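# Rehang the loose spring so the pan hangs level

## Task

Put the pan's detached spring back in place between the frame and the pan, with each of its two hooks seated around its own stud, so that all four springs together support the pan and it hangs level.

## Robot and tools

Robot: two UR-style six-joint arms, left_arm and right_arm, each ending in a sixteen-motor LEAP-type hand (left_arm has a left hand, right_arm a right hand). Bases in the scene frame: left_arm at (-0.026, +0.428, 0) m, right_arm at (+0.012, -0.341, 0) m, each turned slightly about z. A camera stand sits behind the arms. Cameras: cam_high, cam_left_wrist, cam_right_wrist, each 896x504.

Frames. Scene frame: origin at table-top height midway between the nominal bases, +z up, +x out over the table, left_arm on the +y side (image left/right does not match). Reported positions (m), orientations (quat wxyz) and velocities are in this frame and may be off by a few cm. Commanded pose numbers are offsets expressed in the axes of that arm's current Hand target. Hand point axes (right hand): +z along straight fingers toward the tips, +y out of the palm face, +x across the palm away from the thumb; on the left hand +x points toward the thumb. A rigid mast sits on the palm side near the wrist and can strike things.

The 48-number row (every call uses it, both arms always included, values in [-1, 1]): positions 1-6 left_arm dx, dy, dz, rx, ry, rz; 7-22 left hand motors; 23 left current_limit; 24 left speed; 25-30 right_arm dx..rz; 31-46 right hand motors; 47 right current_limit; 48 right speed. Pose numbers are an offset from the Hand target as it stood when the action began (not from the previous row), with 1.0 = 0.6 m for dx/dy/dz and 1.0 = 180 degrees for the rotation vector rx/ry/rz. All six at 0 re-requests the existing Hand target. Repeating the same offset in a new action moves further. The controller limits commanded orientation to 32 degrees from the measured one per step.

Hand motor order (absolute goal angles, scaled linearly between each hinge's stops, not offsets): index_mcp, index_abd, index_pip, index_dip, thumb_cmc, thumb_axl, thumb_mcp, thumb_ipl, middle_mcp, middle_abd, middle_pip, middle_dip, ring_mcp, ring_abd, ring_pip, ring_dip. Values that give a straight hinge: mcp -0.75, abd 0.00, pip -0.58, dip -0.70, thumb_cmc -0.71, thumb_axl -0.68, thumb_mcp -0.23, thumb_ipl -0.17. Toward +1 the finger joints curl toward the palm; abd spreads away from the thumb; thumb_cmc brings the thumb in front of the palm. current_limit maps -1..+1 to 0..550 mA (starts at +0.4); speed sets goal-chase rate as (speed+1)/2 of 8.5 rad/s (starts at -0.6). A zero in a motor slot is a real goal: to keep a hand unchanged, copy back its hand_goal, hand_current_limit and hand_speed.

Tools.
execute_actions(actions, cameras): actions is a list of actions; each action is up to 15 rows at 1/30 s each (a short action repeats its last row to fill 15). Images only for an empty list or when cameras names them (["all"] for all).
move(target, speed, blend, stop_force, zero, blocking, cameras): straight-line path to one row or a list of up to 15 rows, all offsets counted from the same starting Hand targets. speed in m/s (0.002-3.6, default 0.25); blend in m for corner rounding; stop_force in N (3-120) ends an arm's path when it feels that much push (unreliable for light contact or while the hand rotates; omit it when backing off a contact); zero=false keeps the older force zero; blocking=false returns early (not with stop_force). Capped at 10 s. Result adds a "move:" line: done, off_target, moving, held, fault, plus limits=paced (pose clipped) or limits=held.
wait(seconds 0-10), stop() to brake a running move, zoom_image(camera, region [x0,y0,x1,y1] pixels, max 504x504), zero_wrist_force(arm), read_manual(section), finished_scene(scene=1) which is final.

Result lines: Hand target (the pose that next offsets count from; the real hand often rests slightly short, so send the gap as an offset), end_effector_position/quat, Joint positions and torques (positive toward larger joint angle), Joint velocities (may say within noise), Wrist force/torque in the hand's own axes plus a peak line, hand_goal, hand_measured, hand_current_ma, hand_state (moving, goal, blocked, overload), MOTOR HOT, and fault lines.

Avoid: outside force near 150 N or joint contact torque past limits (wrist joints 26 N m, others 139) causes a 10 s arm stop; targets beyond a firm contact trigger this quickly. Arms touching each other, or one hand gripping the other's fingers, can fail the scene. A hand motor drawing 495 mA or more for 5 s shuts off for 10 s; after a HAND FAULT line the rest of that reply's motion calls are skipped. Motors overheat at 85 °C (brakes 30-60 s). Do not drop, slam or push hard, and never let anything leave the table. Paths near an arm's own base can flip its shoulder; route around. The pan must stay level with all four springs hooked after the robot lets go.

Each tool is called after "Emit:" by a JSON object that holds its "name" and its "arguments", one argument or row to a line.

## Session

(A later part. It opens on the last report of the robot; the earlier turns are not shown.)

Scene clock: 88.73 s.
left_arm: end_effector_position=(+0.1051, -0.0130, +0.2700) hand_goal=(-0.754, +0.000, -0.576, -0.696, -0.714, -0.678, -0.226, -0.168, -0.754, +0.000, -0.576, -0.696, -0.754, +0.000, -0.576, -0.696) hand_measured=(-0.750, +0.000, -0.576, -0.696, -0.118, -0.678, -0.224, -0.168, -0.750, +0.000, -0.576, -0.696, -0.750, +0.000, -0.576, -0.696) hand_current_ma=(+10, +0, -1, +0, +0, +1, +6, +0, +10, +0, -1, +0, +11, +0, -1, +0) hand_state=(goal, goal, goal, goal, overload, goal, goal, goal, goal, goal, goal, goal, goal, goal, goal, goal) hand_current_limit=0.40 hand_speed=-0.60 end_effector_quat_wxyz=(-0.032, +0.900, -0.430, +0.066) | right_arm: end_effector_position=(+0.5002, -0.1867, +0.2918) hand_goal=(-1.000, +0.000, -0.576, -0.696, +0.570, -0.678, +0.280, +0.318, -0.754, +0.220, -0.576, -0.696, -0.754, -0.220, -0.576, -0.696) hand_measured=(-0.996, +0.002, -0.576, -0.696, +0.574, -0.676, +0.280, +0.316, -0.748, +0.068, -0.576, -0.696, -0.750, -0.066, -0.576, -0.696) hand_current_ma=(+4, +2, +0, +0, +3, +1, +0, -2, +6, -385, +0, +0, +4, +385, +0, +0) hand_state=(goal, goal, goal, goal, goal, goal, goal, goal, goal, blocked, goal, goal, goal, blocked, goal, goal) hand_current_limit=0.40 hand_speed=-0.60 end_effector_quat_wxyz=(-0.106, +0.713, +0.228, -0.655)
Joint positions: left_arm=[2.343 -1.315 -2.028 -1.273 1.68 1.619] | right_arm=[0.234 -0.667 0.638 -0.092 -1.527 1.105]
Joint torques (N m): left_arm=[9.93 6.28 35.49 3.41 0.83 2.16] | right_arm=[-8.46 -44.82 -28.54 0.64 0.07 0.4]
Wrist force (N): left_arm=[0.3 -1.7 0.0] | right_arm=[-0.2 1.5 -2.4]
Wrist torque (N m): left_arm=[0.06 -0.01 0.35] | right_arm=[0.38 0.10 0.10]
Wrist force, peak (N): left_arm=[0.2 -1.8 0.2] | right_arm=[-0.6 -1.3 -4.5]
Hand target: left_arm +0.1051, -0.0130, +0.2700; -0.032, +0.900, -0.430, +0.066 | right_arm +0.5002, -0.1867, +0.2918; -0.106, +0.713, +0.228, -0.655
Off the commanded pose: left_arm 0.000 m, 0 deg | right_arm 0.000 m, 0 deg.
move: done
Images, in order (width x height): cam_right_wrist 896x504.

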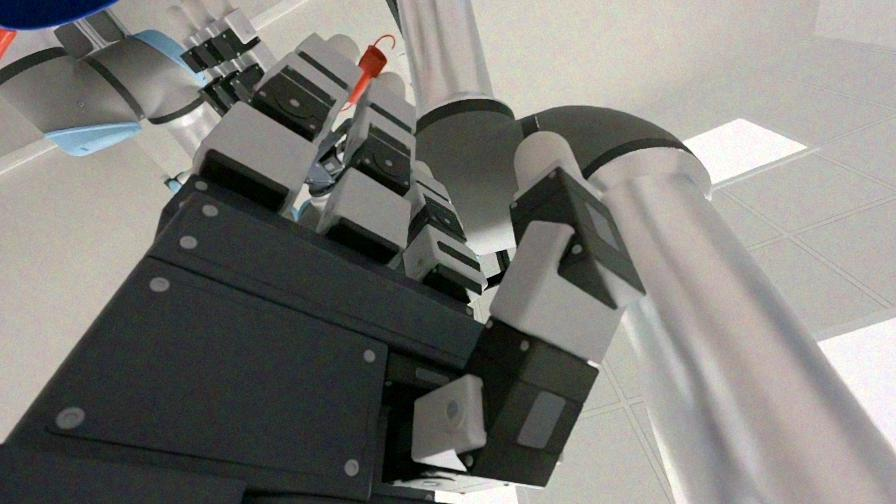

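Emit:
{"name": "move", "arguments": {
  "target": [0,0,0,0,0,0,-0.754,0,-0.576,-0.696,-0.714,-0.678,-0.226,-0.168,-0.754,0,-0.576,-0.696,-0.754,0,-0.576,-0.696,0.4,-0.6, -0.111,-0.0318,-0.01,-0.1893,0.4213,0.0248,-1.0,0,-0.576,-0.696,0.571,-0.678,0.281,0.319,-0.754,0.22,-0.576,-0.696,-0.754,-0.22,-0.576,-0.696,0.4,-0.6],
  "speed": 0.4,
  "cameras": ["cam_high"]
}}

Scene clock: 91.57 s.
left_arm: end_effector_position=(+0.1051, -0.0130, +0.2700) hand_goal=(-0.754, +0.000, -0.576, -0.696, -0.714, -0.678, -0.226, -0.168, -0.754, +0.000, -0.576, -0.696, -0.754, +0.000, -0.576, -0.696) hand_measured=(-0.750, +0.000, -0.576, -0.696, -0.118, -0.678, -0.224, -0.168, -0.750, +0.000, -0.576, -0.696, -0.750, +0.000, -0.576, -0.696) hand_current_ma=(+10, +0, -1, +0, +0, +1, +6, +0, +10, +0, -1, +0, +11, +0, -1, +0) hand_state=(goal, goal, goal, goal, overload, goal, goal, goal, goal, goal, goal, goal, goal, goal, goal, goal) hand_current_limit=0.40 hand_speed=-0.60 end_effector_quat_wxyz=(-0.032, +0.900, -0.430, +0.066) | right_arm: end_effector_position=(+0.5000, -0.2000, +0.3601) hand_goal=(-1.000, +0.000, -0.576, -0.696, +0.570, -0.678, +0.280, +0.318, -0.754, +0.220, -0.576, -0.696, -0.754, -0.220, -0.576, -0.696) hand_measured=(-0.996, +0.002, -0.576, -0.696, +0.572, -0.676, +0.280, +0.316, -0.748, +0.068, -0.576, -0.696, -0.752, -0.066, -0.576, -0.696) hand_current_ma=(+4, +2, +0, +0, +2, +1, +0, -2, +6, -385, +0, +0, +2, +385, +0, +0) hand_state=(goal, goal, goal, goal, goal, goal, goal, goal, goal, blocked, goal, goal, goal, blocked, goal, goal) hand_current_limit=0.40 hand_speed=-0.60 end_effector_quat_wxyz=(-0.001, +0.966, +0.259, +0.000)
Joint positions: left_arm=[2.343 -1.315 -2.028 -1.273 1.68 1.619] | right_arm=[0.231 -1.553 1.547 -1.565 -1.57 1.237]
Joint torques (N m): left_arm=[8.33 5.89 36.48 2.26 0.8 1.75] | right_arm=[-6.44 -30.77 -17.48 -4.13 2.11 -2.21]
Wrist force (N): left_arm=[0.3 -1.6 0.0] | right_arm=[0.1 -0.2 0.2]
Wrist torque (N m): left_arm=[0.07 0.01 0.34] | right_arm=[-0.02 -0.08 -0.04]
Wrist force, peak (N): left_arm=[0.3 -1.8 0.4] | right_arm=[-0.4 1.6 -2.6]
Hand target: left_arm +0.1051, -0.0130, +0.2700; -0.032, +0.900, -0.430, +0.066 | right_arm +0.5000, -0.2001, +0.3601; -0.001, +0.966, +0.259, +0.000
Off the commanded pose: left_arm 0.000 m, 0 deg | right_arm 0.000 m, 0 deg.
move: done
Images, in order (width x height): cam_high 896x504.

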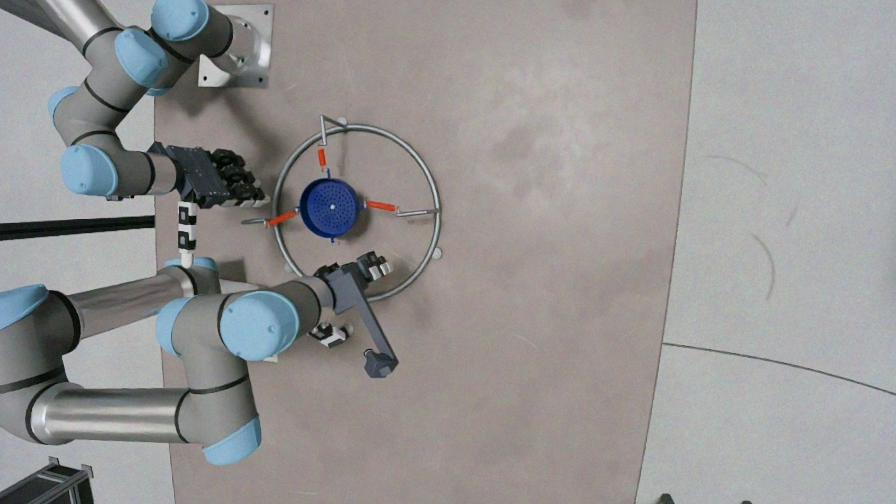

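Emit:
{"name": "move", "arguments": {
  "target": [0,0,0,0,0,0,-0.754,0,-0.576,-0.696,-0.714,-0.678,-0.226,-0.168,-0.754,0,-0.576,-0.696,-0.754,0,-0.576,-0.696,0.4,-0.6, 0.1267,-0.1193,0,0,0,-0.8722,-1.0,0,-0.576,-0.696,0.571,-0.678,0.281,0.319,-0.754,0.22,-0.576,-0.696,-0.754,-0.22,-0.576,-0.696,0.4,-0.6],
  "speed": 0.5,
  "cameras": ["cam_high","cam_right_wrist"]
}}

Scene clock: 95.43 s.
left_arm: end_effector_position=(+0.1051, -0.0130, +0.2700) hand_goal=(-0.754, +0.000, -0.576, -0.696, -0.714, -0.678, -0.226, -0.168, -0.754, +0.000, -0.576, -0.696, -0.754, +0.000, -0.576, -0.696) hand_measured=(-0.750, +0.000, -0.576, -0.696, -0.118, -0.678, -0.224, -0.168, -0.750, +0.000, -0.576, -0.696, -0.750, +0.000, -0.576, -0.696) hand_current_ma=(+10, +0, -1, +0, +0, +1, +6, +0, +10, +0, -1, +0, +11, +0, -1, +0) hand_state=(goal, goal, goal, goal, overload, goal, goal, goal, goal, goal, goal, goal, goal, goal, goal, goal) hand_current_limit=0.40 hand_speed=-0.60 end_effector_quat_wxyz=(-0.032, +0.900, -0.430, +0.066) | right_arm: end_effector_position=(+0.5300, -0.1000, +0.3601) hand_goal=(-1.000, +0.000, -0.576, -0.696, +0.570, -0.678, +0.280, +0.318, -0.754, +0.220, -0.576, -0.696, -0.754, -0.220, -0.576, -0.696) hand_measured=(-0.996, +0.002, -0.576, -0.696, +0.572, -0.676, +0.280, +0.316, -0.748, +0.068, -0.576, -0.696, -0.752, -0.066, -0.576, -0.696) hand_current_ma=(+4, +2, +0, +0, +2, +1, +0, -2, +6, -385, +0, +0, +1, +385, +0, +0) hand_state=(goal, goal, goal, goal, goal, goal, goal, goal, goal, blocked, goal, goal, goal, blocked, goal, goal) hand_current_limit=0.40 hand_speed=-0.60 end_effector_quat_wxyz=(+0.000, -0.061, +0.998, +0.001) end_effector_velocity=(+0.000, +0.000, +0.002) end_effector_angular_velocity=(+0.001, -0.002, +0.004)
Joint positions: left_arm=[2.343 -1.315 -2.028 -1.273 1.68 1.619] | right_arm=[0.08 -1.525 1.518 -1.564 -1.57 -1.654]
Joint velocities: left_arm=[within noise] | right_arm=[-0.001 -0.002 -0.001 0 0.001 -0.005]
Joint torques (N m): left_arm=[8.6 7.26 35.75 1.09 0.84 1.17] | right_arm=[-6.37 -30.11 -18.06 -3.74 0.82 -2.27]
Wrist force (N): left_arm=[0.4 -1.4 0.1] | right_arm=[0.4 0.3 0.2]
Wrist torque (N m): left_arm=[0.08 0.00 0.35] | right_arm=[0.05 -0.17 0.02]
Wrist force, peak (N): left_arm=[0.4 -1.8 0.0] | right_arm=[0.6 -0.2 0.6]
Hand target: left_arm +0.1051, -0.0130, +0.2700; -0.032, +0.900, -0.430, +0.066 | right_arm +0.5300, -0.1001, +0.3602; +0.000, -0.061, +0.998, +0.001
Off the commanded pose: left_arm 0.000 m, 0 deg | right_arm 0.000 m, 0 deg.
move: done
Images, in order (width x height): cam_high 896x504, cam_right_wrist 896x504.

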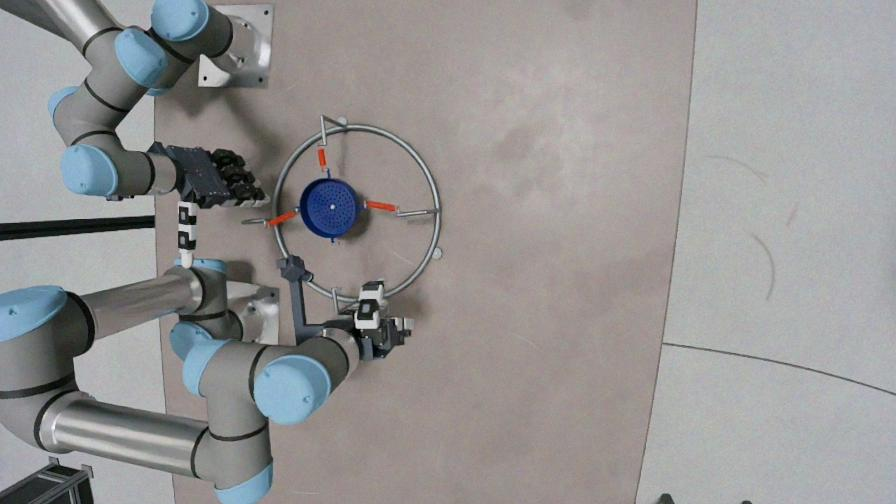

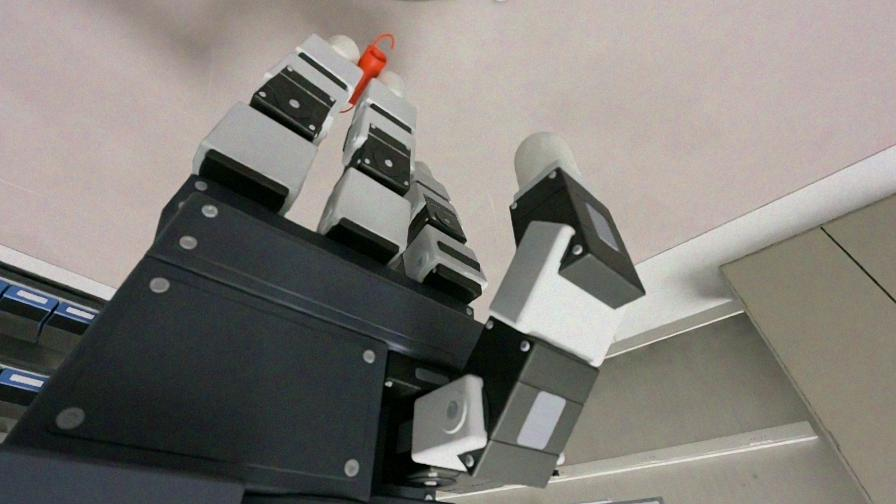

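Emit:
{"name": "move", "arguments": {
  "target": [0,0,0,0,0,0,-0.754,0,-0.576,-0.696,-0.714,-0.678,-0.226,-0.168,-0.754,0,-0.576,-0.696,-0.754,0,-0.576,-0.696,0.4,-0.6, -0.0035,0.0665,0.2185,0,0.3,0,-1.0,0,-0.576,-0.696,0.571,-0.678,0.281,0.319,-0.754,0.22,-0.576,-0.696,-0.754,-0.22,-0.576,-0.696,0.4,-0.6],
  "speed": 0.25,
  "cameras": ["all"]
}}

Emit:
{"name": "zoom_image", "arguments": {
  "camera": "cam_left_wrist",
  "region": [200, 150, 440, 370]
}}

Scene clock: 98.47 s.
left_arm: end_effector_position=(+0.1051, -0.0130, +0.2700) hand_goal=(-0.754, +0.000, -0.576, -0.696, -0.714, -0.678, -0.226, -0.168, -0.754, +0.000, -0.576, -0.696, -0.754, +0.000, -0.576, -0.696) hand_measured=(-0.750, +0.000, -0.576, -0.696, -0.118, -0.678, -0.224, -0.168, -0.750, +0.000, -0.576, -0.696, -0.750, +0.000, -0.576, -0.696) hand_current_ma=(+10, +0, -1, +0, +0, +1, +6, +0, +10, +0, -1, +0, +11, +0, -1, +0) hand_state=(goal, goal, goal, goal, overload, goal, goal, goal, goal, goal, goal, goal, goal, goal, goal, goal) hand_current_limit=0.40 hand_speed=-0.60 end_effector_quat_wxyz=(-0.032, +0.900, -0.430, +0.066) | right_arm: end_effector_position=(+0.5272, -0.0600, +0.2291) hand_goal=(-1.000, +0.000, -0.576, -0.696, +0.570, -0.678, +0.280, +0.318, -0.754, +0.220, -0.576, -0.696, -0.754, -0.220, -0.576, -0.696) hand_measured=(-0.996, +0.000, -0.576, -0.696, +0.566, -0.678, +0.280, +0.316, -0.748, +0.068, -0.576, -0.696, -0.754, -0.066, -0.576, -0.696) hand_current_ma=(+4, +0, +0, +0, -2, -1, +0, -2, +6, -385, +0, +0, +0, +385, +0, +0) hand_state=(goal, goal, goal, goal, goal, goal, goal, goal, goal, blocked, goal, goal, goal, blocked, goal, goal) hand_current_limit=0.40 hand_speed=-0.60 end_effector_quat_wxyz=(-0.453, -0.055, +0.889, -0.027)
Joint positions: left_arm=[2.343 -1.315 -2.028 -1.273 1.68 1.619] | right_arm=[0.16 -0.889 0.965 -0.704 -1.573 -1.574]
Joint torques (N m): left_arm=[6.94 6.57 35.42 0.45 0.79 0.72] | right_arm=[-6.98 -36.47 -22.96 1.93 -1.99 -1.94]
Wrist force (N): left_arm=[0.2 -1.6 0.1] | right_arm=[-0.4 1.2 -1.6]
Wrist torque (N m): left_arm=[0.07 0.01 0.34] | right_arm=[0.29 -0.09 -0.05]
Wrist force, peak (N): left_arm=[0.1 -1.8 0.0] | right_arm=[-0.7 1.3 -1.5]
Hand target: left_arm +0.1051, -0.0130, +0.2700; -0.032, +0.900, -0.430, +0.066 | right_arm +0.5272, -0.0601, +0.2291; -0.453, -0.055, +0.889, -0.027
Off the commanded pose: left_arm 0.000 m, 0 deg | right_arm 0.000 m, 0 deg.
move: done

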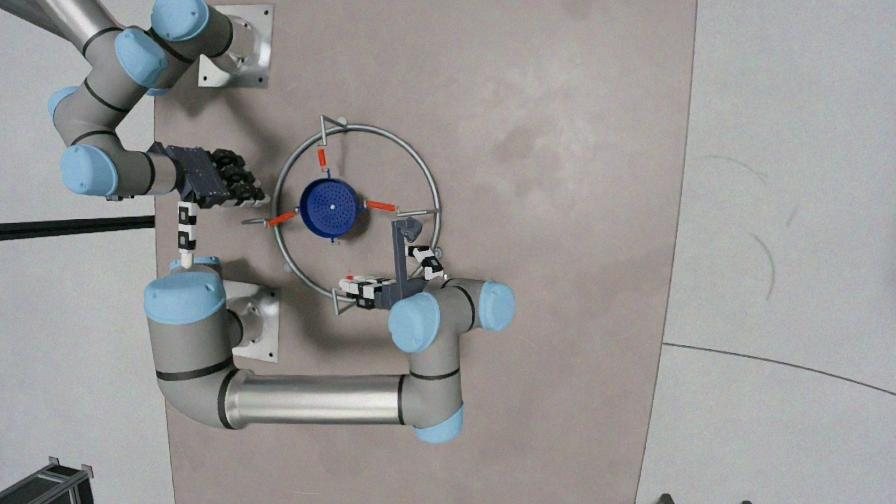

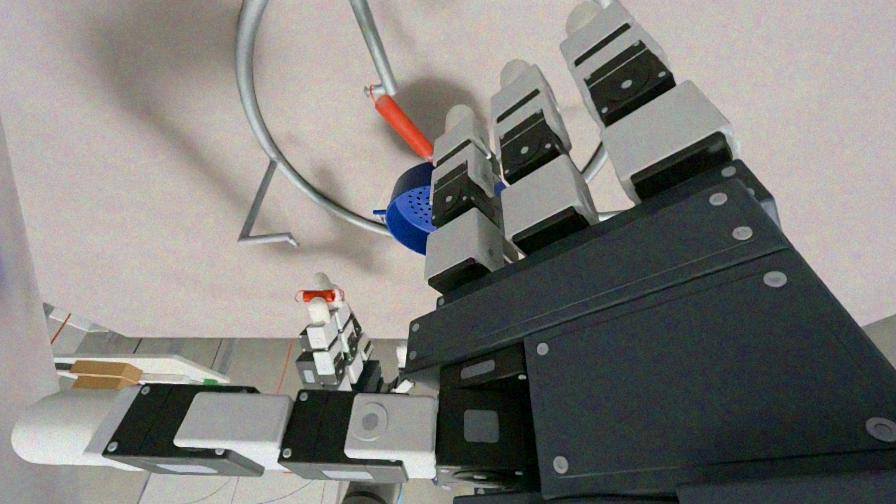

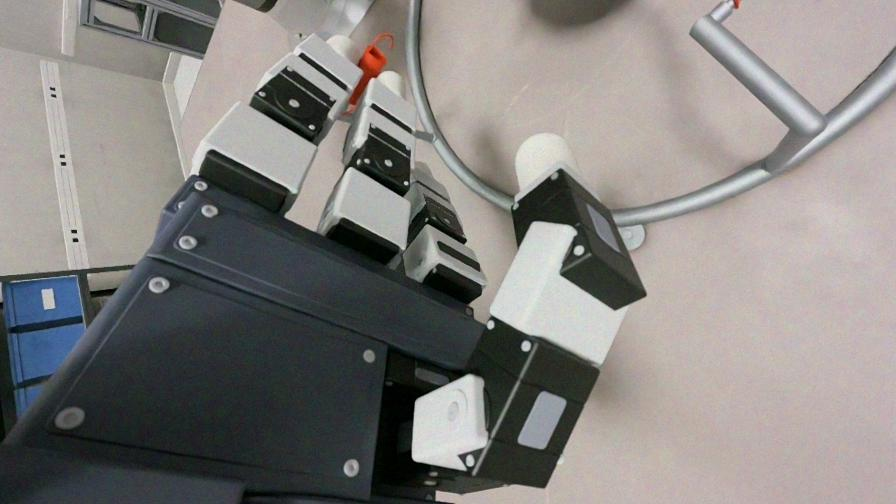

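Scaled by 2.100 from the camera's 896x504 image, which has a finer 1280x720 frame.

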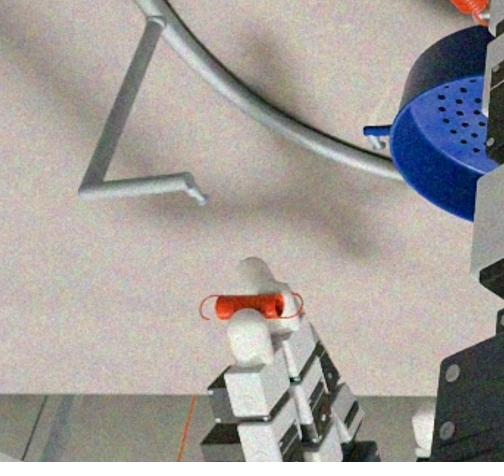

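Emit:
{"name": "zoom_image", "arguments": {
  "camera": "cam_left_wrist",
  "region": [285, 270, 355, 330]
}}

Emit:
{"name": "zoom_image", "arguments": {
  "camera": "cam_left_wrist",
  "region": [270, 215, 330, 260]
}}

Emit:
{"name": "zoom_image", "arguments": {
  "camera": "cam_left_wrist",
  "region": [360, 190, 430, 240]
}}

Emit:
{"name": "zoom_image", "arguments": {
  "camera": "cam_high",
  "region": [300, 220, 420, 320]
}}

Scaled by 7.200 from the camera's 896x504 image, which has a finer 1280x720 frame.

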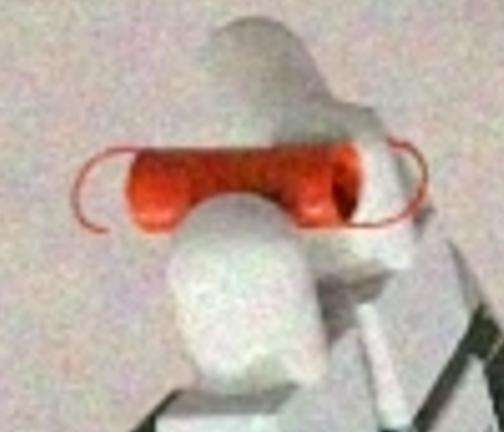

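Scaled by 8.400 from the camera's 896x504 image, which has a finer 1280x720 frame.

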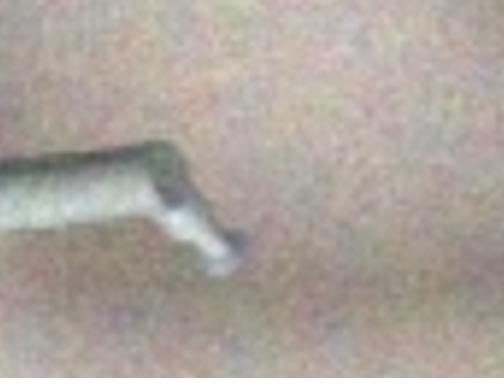

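Scaled by 7.200 from the camera's 896x504 image, which has a finer 1280x720 frame.

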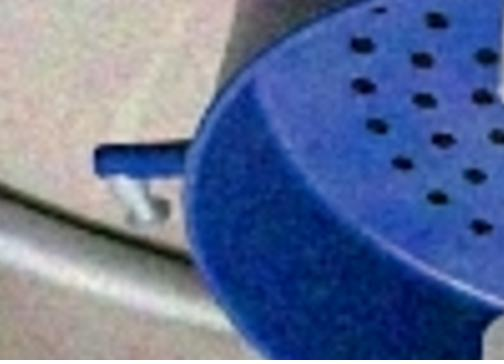

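Scaled by 4.200 from the camera's 896x504 image, which has a finer 1280x720 frame.

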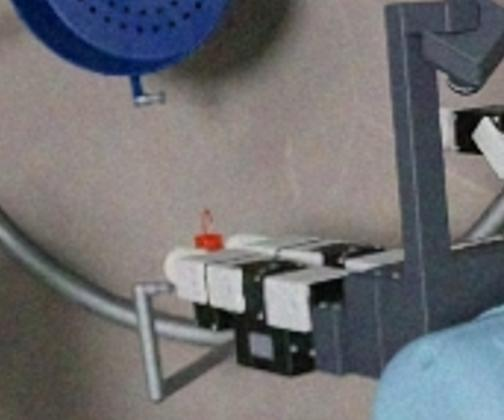

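Emit:
{"name": "move", "arguments": {
  "target": [0,0,0,0,0,0,-0.754,0,-0.576,-0.696,-0.714,-0.678,-0.226,-0.168,-0.754,0,-0.576,-0.696,-0.754,0,-0.576,-0.696,0.4,-0.6, -0.0287,0.0158,0.0883,0,0,0,-1.0,0,-0.576,-0.696,0.571,-0.678,0.281,0.319,-0.754,0.22,-0.576,-0.696,-0.754,-0.22,-0.576,-0.696,0.4,-0.6],
  "speed": 0.08,
  "cameras": ["all"]
}}

Emit:
{"name": "zoom_image", "arguments": {
  "camera": "cam_left_wrist",
  "region": [270, 220, 350, 290]
}}

Emit:
{"name": "zoom_image", "arguments": {
  "camera": "cam_high",
  "region": [300, 220, 400, 310]
}}

Emit:
{"name": "zoom_image", "arguments": {
  "camera": "cam_right_wrist",
  "region": [290, 0, 450, 150]
}}

Scene clock: 103.63 s.
left_arm: end_effector_position=(+0.1051, -0.0130, +0.2700) hand_goal=(-0.754, +0.000, -0.576, -0.696, -0.714, -0.678, -0.226, -0.168, -0.754, +0.000, -0.576, -0.696, -0.754, +0.000, -0.576, -0.696) hand_measured=(-0.750, +0.000, -0.576, -0.696, -0.118, -0.678, -0.224, -0.168, -0.750, +0.000, -0.576, -0.696, -0.750, +0.000, -0.576, -0.696) hand_current_ma=(+10, +0, -1, +0, +0, +1, +6, +0, +10, +0, -1, +0, +11, +0, -1, +0) hand_state=(goal, goal, goal, goal, overload, goal, goal, goal, goal, goal, goal, goal, goal, goal, goal, goal) hand_current_limit=0.40 hand_speed=-0.60 end_effector_quat_wxyz=(-0.032, +0.900, -0.430, +0.066) | right_arm: end_effector_position=(+0.4935, -0.0545, +0.1842) hand_goal=(-1.000, +0.000, -0.576, -0.696, +0.570, -0.678, +0.280, +0.318, -0.754, +0.220, -0.576, -0.696, -0.754, -0.220, -0.576, -0.696) hand_measured=(-0.996, +0.000, -0.576, -0.696, +0.566, -0.678, +0.280, +0.316, -0.748, +0.068, -0.576, -0.696, -0.754, -0.066, -0.576, -0.696) hand_current_ma=(+4, +0, +0, +0, -2, -1, +0, -2, +6, -385, +0, +0, +0, +385, +0, +0) hand_state=(goal, goal, goal, goal, goal, goal, goal, goal, goal, blocked, goal, goal, goal, blocked, goal, goal) hand_current_limit=0.40 hand_speed=-0.60 end_effector_quat_wxyz=(-0.453, -0.055, +0.889, -0.027)
Joint positions: left_arm=[2.343 -1.315 -2.028 -1.273 1.68 1.619] | right_arm=[0.173 -0.952 1.186 -0.862 -1.562 -1.566]
Joint torques (N m): left_arm=[6.56 7.43 34.38 0.41 0.89 0.29] | right_arm=[-7 -32.69 -16.76 -0.02 -1.32 -0.83]
Wrist force (N): left_arm=[0.0 -1.6 0.0] | right_arm=[-0.2 1.2 -1.3]
Wrist torque (N m): left_arm=[0.07 0.04 0.32] | right_arm=[0.25 -0.10 0.04]
Wrist force, peak (N): left_arm=[0.2 -1.9 0.3] | right_arm=[0.0 1.2 -2.1]
Hand target: left_arm +0.1051, -0.0130, +0.2700; -0.032, +0.900, -0.430, +0.066 | right_arm +0.4935, -0.0546, +0.1841; -0.453, -0.055, +0.889, -0.027
Off the commanded pose: left_arm 0.000 m, 0 deg | right_arm 0.000 m, 0 deg.
move: done

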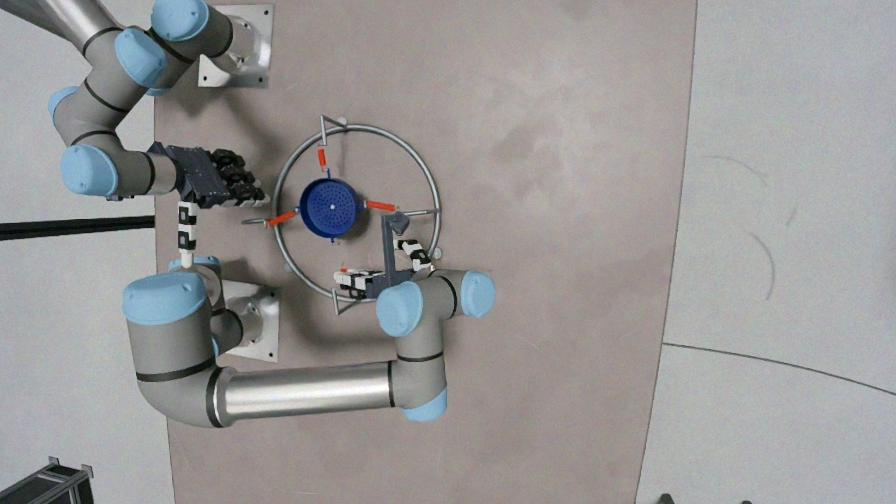

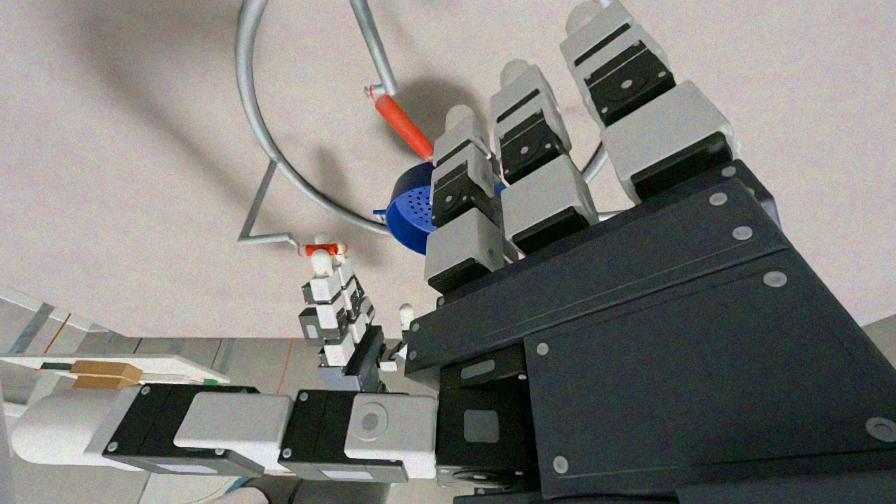

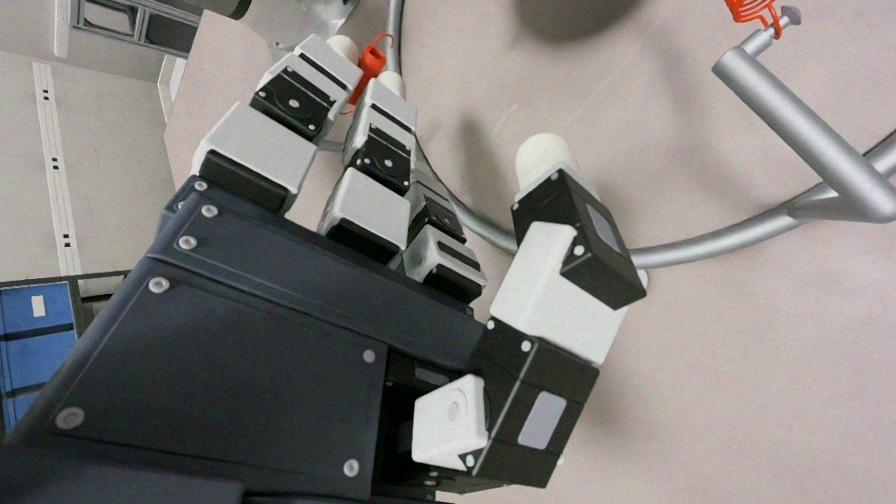

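Scaled by 6.300 from the camera's 896x504 image, which has a finer 1280x720 frame.

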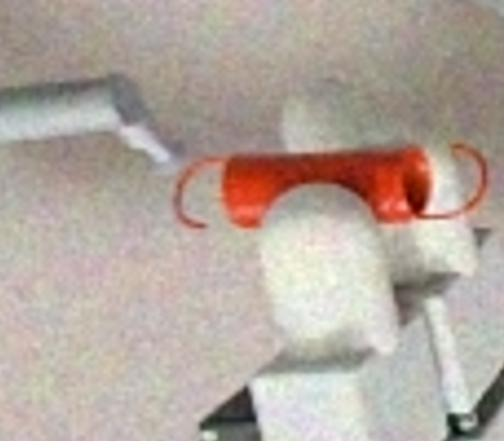

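Scaled by 5.040 from the camera's 896x504 image, which has a finer 1280x720 frame.

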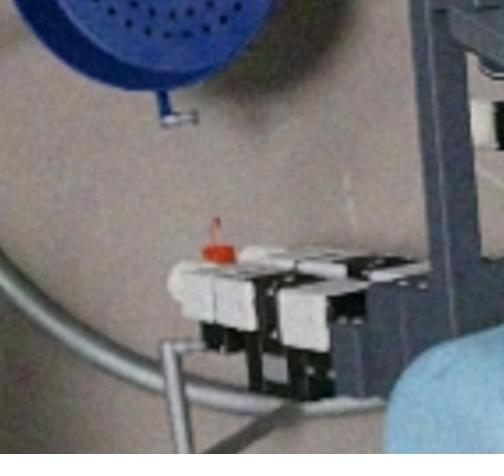

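Scaled by 3.150 from the camera's 896x504 image, which has a finer 1280x720 frame.

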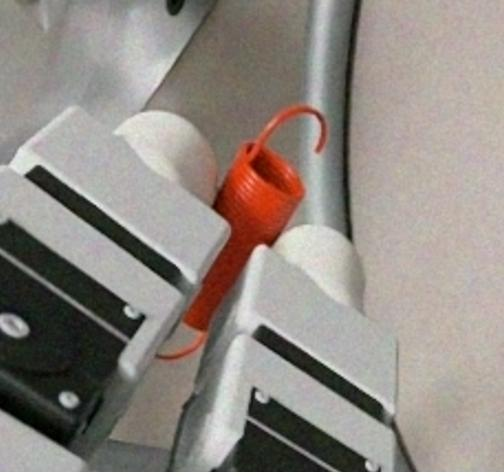

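Emit:
{"name": "zoom_image", "arguments": {
  "camera": "cam_left_wrist",
  "region": [284, 232, 319, 262]
}}

Scaled by 14.400 from the camera's 896x504 image, which has a finer 1280x720 frame.

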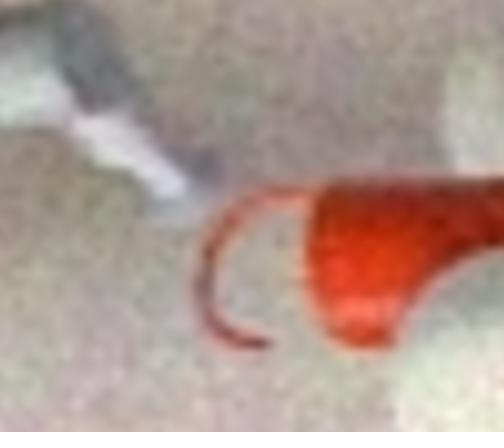

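Emit:
{"name": "zoom_image", "arguments": {
  "camera": "cam_high",
  "region": [320, 235, 370, 295]
}}

Scaled by 8.400 from the camera's 896x504 image, which has a finer 1280x720 frame.

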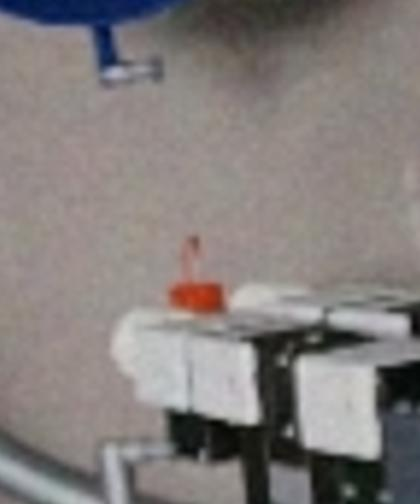

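Emit:
{"name": "move", "arguments": {
  "target": [0,0,0,0,0,0,-0.754,0,-0.576,-0.696,-0.714,-0.678,-0.226,-0.168,-0.754,0,-0.576,-0.696,-0.754,0,-0.576,-0.696,0.4,-0.6, 0.0064,0,0.0118,0,0,0,-1.0,0,-0.576,-0.696,0.571,-0.678,0.281,0.319,-0.754,0.22,-0.576,-0.696,-0.754,-0.22,-0.576,-0.696,0.4,-0.6],
  "speed": 0.02,
  "stop_force": 3,
  "cameras": ["cam_left_wrist"]
}}

Emit:
{"name": "zoom_image", "arguments": {
  "camera": "cam_left_wrist",
  "region": [284, 232, 319, 262]
}}

Scene clock: 107.70 s.
left_arm: end_effector_position=(+0.1051, -0.0130, +0.2700) hand_goal=(-0.754, +0.000, -0.576, -0.696, -0.714, -0.678, -0.226, -0.168, -0.754, +0.000, -0.576, -0.696, -0.754, +0.000, -0.576, -0.696) hand_measured=(-0.750, +0.000, -0.576, -0.696, -0.118, -0.678, -0.224, -0.168, -0.750, +0.000, -0.576, -0.696, -0.750, +0.000, -0.576, -0.696) hand_current_ma=(+10, +0, -1, +0, +0, +1, +6, +0, +10, +0, -1, +0, +11, +0, -1, +0) hand_state=(goal, goal, goal, goal, overload, goal, goal, goal, goal, goal, goal, goal, goal, goal, goal, goal) hand_current_limit=0.40 hand_speed=-0.60 end_effector_quat_wxyz=(-0.032, +0.900, -0.430, +0.066) | right_arm: end_effector_position=(+0.4856, -0.0556, +0.1830) hand_goal=(-1.000, +0.000, -0.576, -0.696, +0.570, -0.678, +0.280, +0.318, -0.754, +0.220, -0.576, -0.696, -0.754, -0.220, -0.576, -0.696) hand_measured=(-0.996, +0.000, -0.576, -0.696, +0.566, -0.678, +0.280, +0.316, -0.748, +0.068, -0.576, -0.696, -0.754, -0.066, -0.576, -0.696) hand_current_ma=(+4, +0, +0, +0, -2, -1, +0, -2, +6, -385, +0, +0, +0, +385, +0, +0) hand_state=(goal, goal, goal, goal, goal, goal, goal, goal, goal, blocked, goal, goal, goal, blocked, goal, goal) hand_current_limit=0.40 hand_speed=-0.60 end_effector_quat_wxyz=(-0.453, -0.055, +0.889, -0.027)
Joint positions: left_arm=[2.343 -1.315 -2.028 -1.273 1.68 1.619] | right_arm=[0.173 -0.971 1.22 -0.877 -1.562 -1.566]
Joint torques (N m): left_arm=[4.01 6.38 34.11 0.4 0.92 -0.5] | right_arm=[4.93 -32.53 -29.69 2.14 1.97 2.28]
Wrist force (N): left_arm=[0.3 -1.5 0.0] | right_arm=[0.2 1.4 -1.3]
Wrist torque (N m): left_arm=[0.08 -0.01 0.35] | right_arm=[0.28 -0.15 0.03]
Wrist force, peak (N): left_arm=[0.2 -1.9 0.3] | right_arm=[-0.2 1.5 -1.4]
Hand target: left_arm +0.1051, -0.0130, +0.2700; -0.032, +0.900, -0.430, +0.066 | right_arm +0.4856, -0.0556, +0.1830; -0.453, -0.055, +0.889, -0.027
Off the commanded pose: left_arm 0.000 m, 0 deg | right_arm 0.000 m, 0 deg.
move: done
Images, in order (width x height): cam_left_wrist 896x504.

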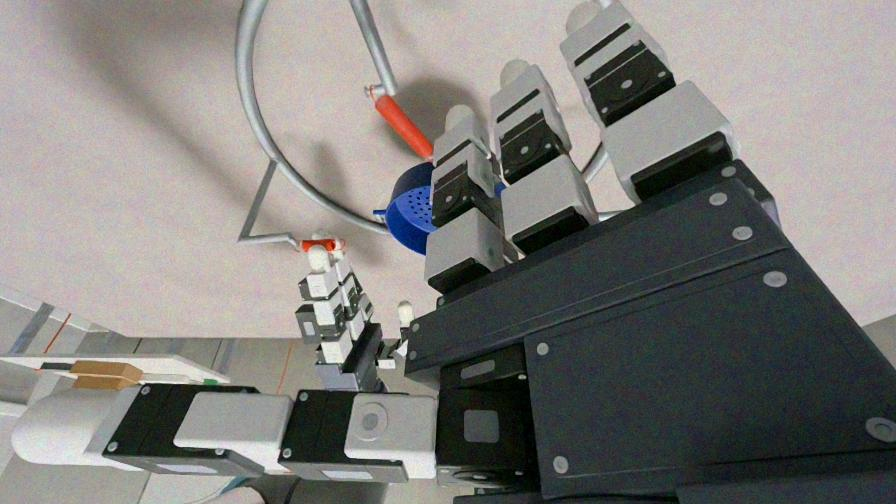

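Scaled by 14.400 from the camera's 896x504 image, which has a finer 1280x720 frame.

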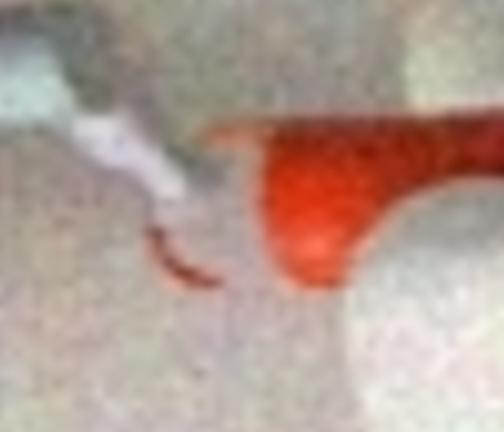

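Emit:
{"name": "move", "arguments": {
  "target": [0,0,0,0,0,0,-0.754,0,-0.576,-0.696,-0.714,-0.678,-0.226,-0.168,-0.754,0,-0.576,-0.696,-0.754,0,-0.576,-0.696,0.4,-0.6, 0.0078,-0.0008,0.0108,0,0,0,-1.0,0,-0.576,-0.696,0.571,-0.678,0.281,0.319,-0.754,0.22,-0.576,-0.696,-0.754,-0.22,-0.576,-0.696,0.4,-0.6],
  "speed": 0.01,
  "stop_force": 3,
  "cameras": ["cam_left_wrist"]
}}

Emit:
{"name": "zoom_image", "arguments": {
  "camera": "cam_left_wrist",
  "region": [284, 232, 319, 262]
}}

Scene clock: 109.83 s.
left_arm: end_effector_position=(+0.1051, -0.0130, +0.2700) hand_goal=(-0.754, +0.000, -0.576, -0.696, -0.714, -0.678, -0.226, -0.168, -0.754, +0.000, -0.576, -0.696, -0.754, +0.000, -0.576, -0.696) hand_measured=(-0.750, +0.000, -0.576, -0.696, -0.118, -0.678, -0.224, -0.168, -0.750, +0.000, -0.576, -0.696, -0.750, +0.000, -0.576, -0.696) hand_current_ma=(+10, +0, -1, +0, +0, +1, +6, +0, +10, +0, -1, +0, +11, +0, -1, +0) hand_state=(goal, goal, goal, goal, overload, goal, goal, goal, goal, goal, goal, goal, goal, goal, goal, goal) hand_current_limit=0.40 hand_speed=-0.60 end_effector_quat_wxyz=(-0.032, +0.900, -0.430, +0.066) | right_arm: end_effector_position=(+0.4777, -0.0570, +0.1830) hand_goal=(-1.000, +0.000, -0.576, -0.696, +0.570, -0.678, +0.280, +0.318, -0.754, +0.220, -0.576, -0.696, -0.754, -0.220, -0.576, -0.696) hand_measured=(-0.996, +0.000, -0.576, -0.696, +0.566, -0.678, +0.280, +0.316, -0.748, +0.068, -0.576, -0.696, -0.754, -0.066, -0.576, -0.696) hand_current_ma=(+4, +0, +0, +0, -2, -1, +0, -2, +6, -385, +0, +0, +0, +385, +0, +0) hand_state=(goal, goal, goal, goal, goal, goal, goal, goal, goal, blocked, goal, goal, goal, blocked, goal, goal) hand_current_limit=0.40 hand_speed=-0.60 end_effector_quat_wxyz=(-0.453, -0.055, +0.889, -0.027)
Joint positions: left_arm=[2.343 -1.315 -2.028 -1.273 1.68 1.619] | right_arm=[0.173 -0.991 1.252 -0.889 -1.563 -1.566]
Joint torques (N m): left_arm=[4.51 6.13 34.09 0.46 0.7 -0.71] | right_arm=[-7.57 -31.7 -30.03 1.93 -1.6 -2.04]
Wrist force (N): left_arm=[0.1 -1.5 0.0] | right_arm=[-0.1 1.1 -1.3]
Wrist torque (N m): left_arm=[0.08 0.02 0.34] | right_arm=[0.23 -0.13 -0.02]
Wrist force, peak (N): left_arm=[0.3 -1.8 0.1] | right_arm=[-0.1 1.6 -1.3]
Hand target: left_arm +0.1051, -0.0130, +0.2700; -0.032, +0.900, -0.430, +0.066 | right_arm +0.4777, -0.0570, +0.1830; -0.453, -0.055, +0.889, -0.027
Off the commanded pose: left_arm 0.000 m, 0 deg | right_arm 0.000 m, 0 deg.
move: done
Images, in order (width x height): cam_left_wrist 896x504.

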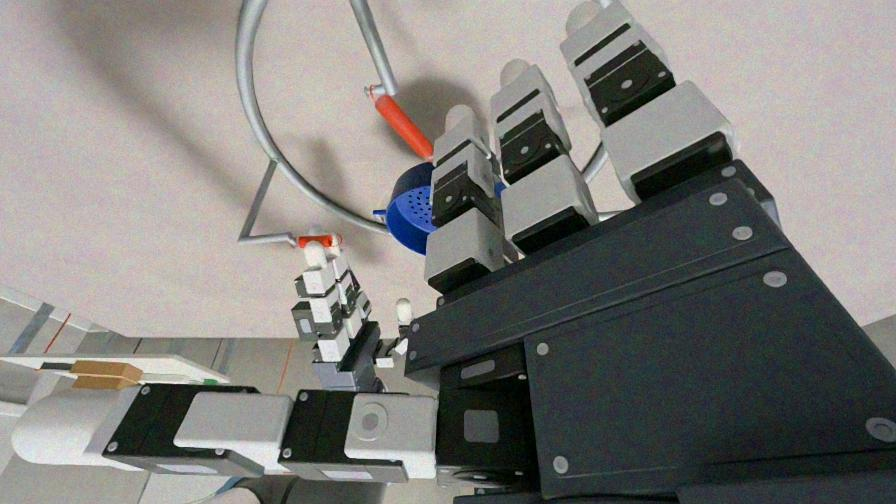

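Scaled by 14.400 from the camera's 896x504 image, which has a finer 1280x720 frame.

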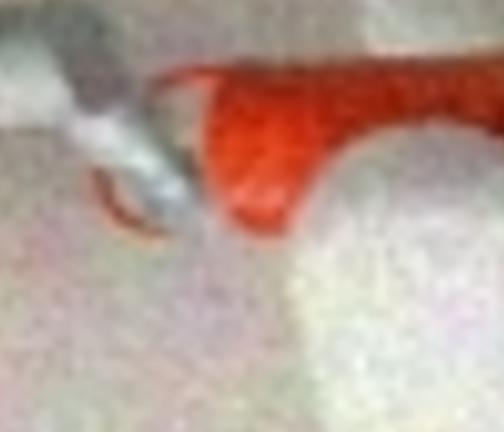

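Emit:
{"name": "move", "arguments": {
  "target": [0,0,0,0,0,0,-0.754,0,-0.576,-0.696,-0.714,-0.678,-0.226,-0.168,-0.754,0,-0.576,-0.696,-0.754,0,-0.576,-0.696,0.4,-0.6, 0,0.0167,0,0,0,0,-1.0,0,-0.576,-0.696,0.571,-0.678,0.281,0.319,-0.754,0.25,-0.576,-0.696,-0.754,-0.25,-0.576,-0.696,0.7,-0.6],
  "speed": 0.01,
  "stop_force": 3,
  "cameras": ["cam_left_wrist"]
}}

Emit:
{"name": "zoom_image", "arguments": {
  "camera": "cam_left_wrist",
  "region": [284, 222, 354, 272]
}}

Scene clock: 112.30 s.
left_arm: end_effector_position=(+0.1051, -0.0130, +0.2700) hand_goal=(-0.754, +0.000, -0.576, -0.696, -0.714, -0.678, -0.226, -0.168, -0.754, +0.000, -0.576, -0.696, -0.754, +0.000, -0.576, -0.696) hand_measured=(-0.750, +0.000, -0.576, -0.696, -0.118, -0.678, -0.224, -0.168, -0.750, +0.000, -0.576, -0.696, -0.750, +0.000, -0.576, -0.696) hand_current_ma=(+10, +0, -1, +0, +0, +1, +6, +0, +10, +0, -1, +0, +11, +0, -1, +0) hand_state=(goal, goal, goal, goal, overload, goal, goal, goal, goal, goal, goal, goal, goal, goal, goal, goal) hand_current_limit=0.40 hand_speed=-0.60 end_effector_quat_wxyz=(-0.032, +0.900, -0.430, +0.066) | right_arm: end_effector_position=(+0.4765, -0.0471, +0.1830) hand_goal=(-1.000, +0.000, -0.576, -0.696, +0.570, -0.678, +0.280, +0.318, -0.754, +0.250, -0.576, -0.696, -0.754, -0.250, -0.576, -0.696) hand_measured=(-0.996, +0.000, -0.576, -0.696, +0.566, -0.678, +0.280, +0.316, -0.778, +0.068, -0.590, -0.702, -0.784, -0.068, -0.594, -0.704) hand_current_ma=(+4, +0, +0, +0, -2, -1, +0, -2, -48, -467, -20, -7, -62, +467, -29, -9) hand_state=(goal, goal, goal, goal, goal, goal, goal, goal, blocked, blocked, goal, goal, blocked, blocked, goal, goal) hand_current_limit=0.70 hand_speed=-0.60 end_effector_quat_wxyz=(-0.453, -0.055, +0.889, -0.027)
Joint positions: left_arm=[2.343 -1.315 -2.028 -1.273 1.68 1.619] | right_arm=[0.188 -0.986 1.243 -0.886 -1.551 -1.557]
Joint torques (N m): left_arm=[2.17 6.39 33.66 0.55 0.61 -0.97] | right_arm=[-7.39 -49.63 -15.29 -0.3 -1.14 -2.2]
Wrist force (N): left_arm=[0.1 -1.5 0.1] | right_arm=[-0.1 -1.6 -0.9]
Wrist torque (N m): left_arm=[0.08 0.03 0.32] | right_arm=[0.44 -0.15 -0.14]
Wrist force, peak (N): left_arm=[0.2 -1.8 0.1] | right_arm=[-0.3 -1.8 -1.1]
Hand target: left_arm +0.1051, -0.0130, +0.2700; -0.032, +0.900, -0.430, +0.066 | right_arm +0.4765, -0.0471, +0.1830; -0.453, -0.055, +0.889, -0.027
Off the commanded pose: left_arm 0.000 m, 0 deg | right_arm 0.000 m, 0 deg.
move: done
Images, in order (width x height): cam_left_wrist 896x504.

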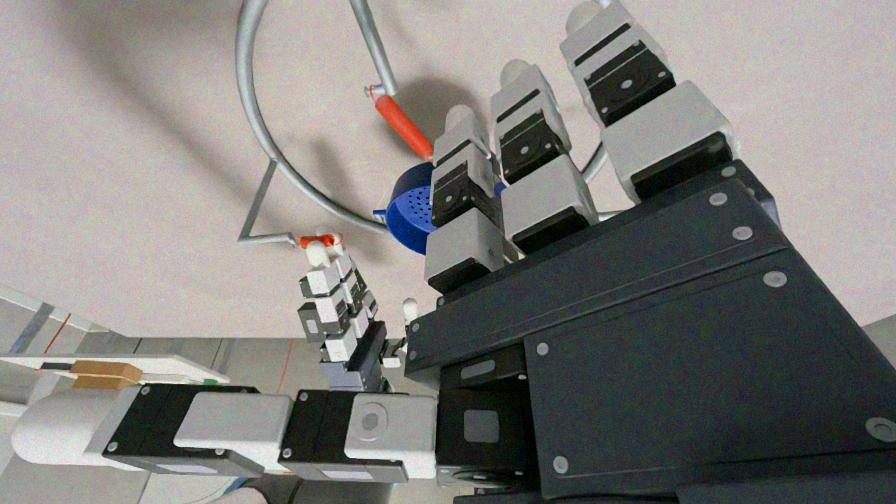

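Scaled by 7.200 from the camera's 896x504 image, which has a finer 1280x720 frame.

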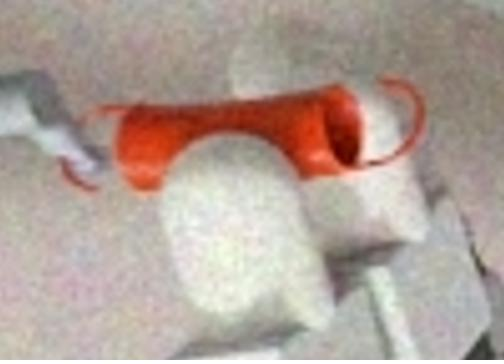

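Emit:
{"name": "move", "arguments": {
  "target": [0,0,0,0,0,0,-0.754,0,-0.576,-0.696,-0.714,-0.678,-0.226,-0.168,-0.754,0,-0.576,-0.696,-0.754,0,-0.576,-0.696,0.4,-0.6, 0,0.0167,0,0,0,0,-1.0,0,-0.576,-0.696,0.571,-0.678,0.281,0.319,-0.754,0.25,-0.576,-0.696,-0.754,-0.25,-0.576,-0.696,0.7,-0.6],
  "speed": 0.02,
  "cameras": ["cam_left_wrist","cam_high"]
}}

Emit:
{"name": "zoom_image", "arguments": {
  "camera": "cam_left_wrist",
  "region": [284, 222, 354, 272]
}}

Scene clock: 113.77 s.
left_arm: end_effector_position=(+0.1051, -0.0130, +0.2700) hand_goal=(-0.754, +0.000, -0.576, -0.696, -0.714, -0.678, -0.226, -0.168, -0.754, +0.000, -0.576, -0.696, -0.754, +0.000, -0.576, -0.696) hand_measured=(-0.750, +0.000, -0.576, -0.696, -0.118, -0.678, -0.224, -0.168, -0.750, +0.000, -0.576, -0.696, -0.750, +0.000, -0.576, -0.696) hand_current_ma=(+10, +0, -1, +0, +0, +1, +6, +0, +10, +0, -1, +0, +11, +0, -1, +0) hand_state=(goal, goal, goal, goal, overload, goal, goal, goal, goal, goal, goal, goal, goal, goal, goal, goal) hand_current_limit=0.40 hand_speed=-0.60 end_effector_quat_wxyz=(-0.032, +0.900, -0.430, +0.066) | right_arm: end_effector_position=(+0.4753, -0.0370, +0.1830) hand_goal=(-1.000, +0.000, -0.576, -0.696, +0.570, -0.678, +0.280, +0.318, -0.754, +0.250, -0.576, -0.696, -0.754, -0.250, -0.576, -0.696) hand_measured=(-0.996, +0.000, -0.576, -0.696, +0.566, -0.678, +0.280, +0.316, -0.750, +0.088, -0.576, -0.698, -0.766, -0.116, -0.584, -0.700) hand_current_ma=(+4, +0, +0, +0, -2, -1, +0, -2, +3, -468, +0, -1, -18, +384, -10, -4) hand_state=(goal, goal, goal, goal, goal, goal, goal, goal, goal, blocked, goal, goal, goal, blocked, goal, goal) hand_current_limit=0.70 hand_speed=-0.60 end_effector_quat_wxyz=(-0.453, -0.055, +0.889, -0.027)
Joint positions: left_arm=[2.343 -1.315 -2.028 -1.273 1.68 1.619] | right_arm=[0.203 -0.98 1.234 -0.883 -1.538 -1.549]
Joint torques (N m): left_arm=[2.69 7.17 33.98 0.33 0.96 -1.19] | right_arm=[-7.17 -40.91 -18.38 1.33 -1.11 0.2]
Wrist force (N): left_arm=[0.2 -1.6 0.2] | right_arm=[0.0 1.0 -1.3]
Wrist torque (N m): left_arm=[0.06 0.02 0.34] | right_arm=[0.20 -0.12 0.00]
Wrist force, peak (N): left_arm=[0.4 -1.9 0.1] | right_arm=[-0.1 -2.4 -0.9]
Hand target: left_arm +0.1051, -0.0130, +0.2700; -0.032, +0.900, -0.430, +0.066 | right_arm +0.4753, -0.0371, +0.1830; -0.453, -0.055, +0.889, -0.027
Off the commanded pose: left_arm 0.000 m, 0 deg | right_arm 0.000 m, 0 deg.
move: done
Images, in order (width x height): cam_high 896x504, cam_left_wrist 896x504.

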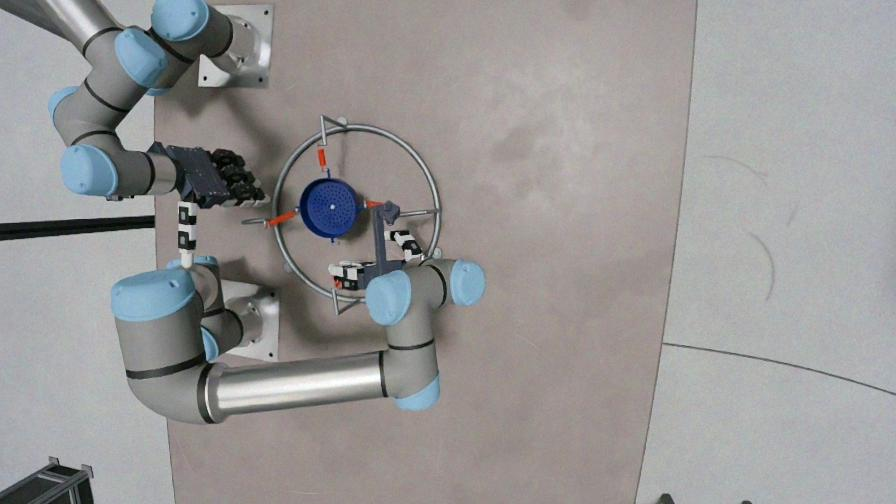

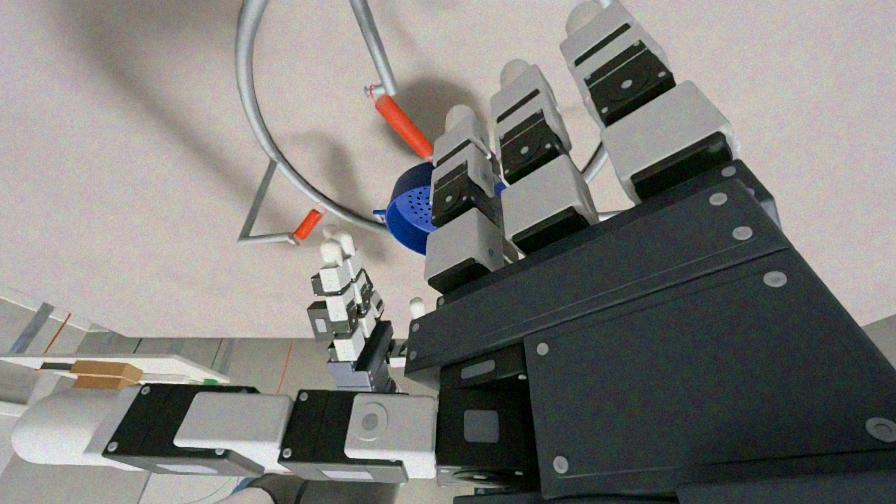

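Scaled by 7.200 from the camera's 896x504 image, which has a finer 1280x720 frame.

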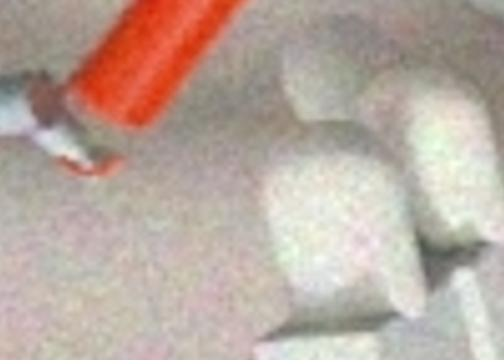

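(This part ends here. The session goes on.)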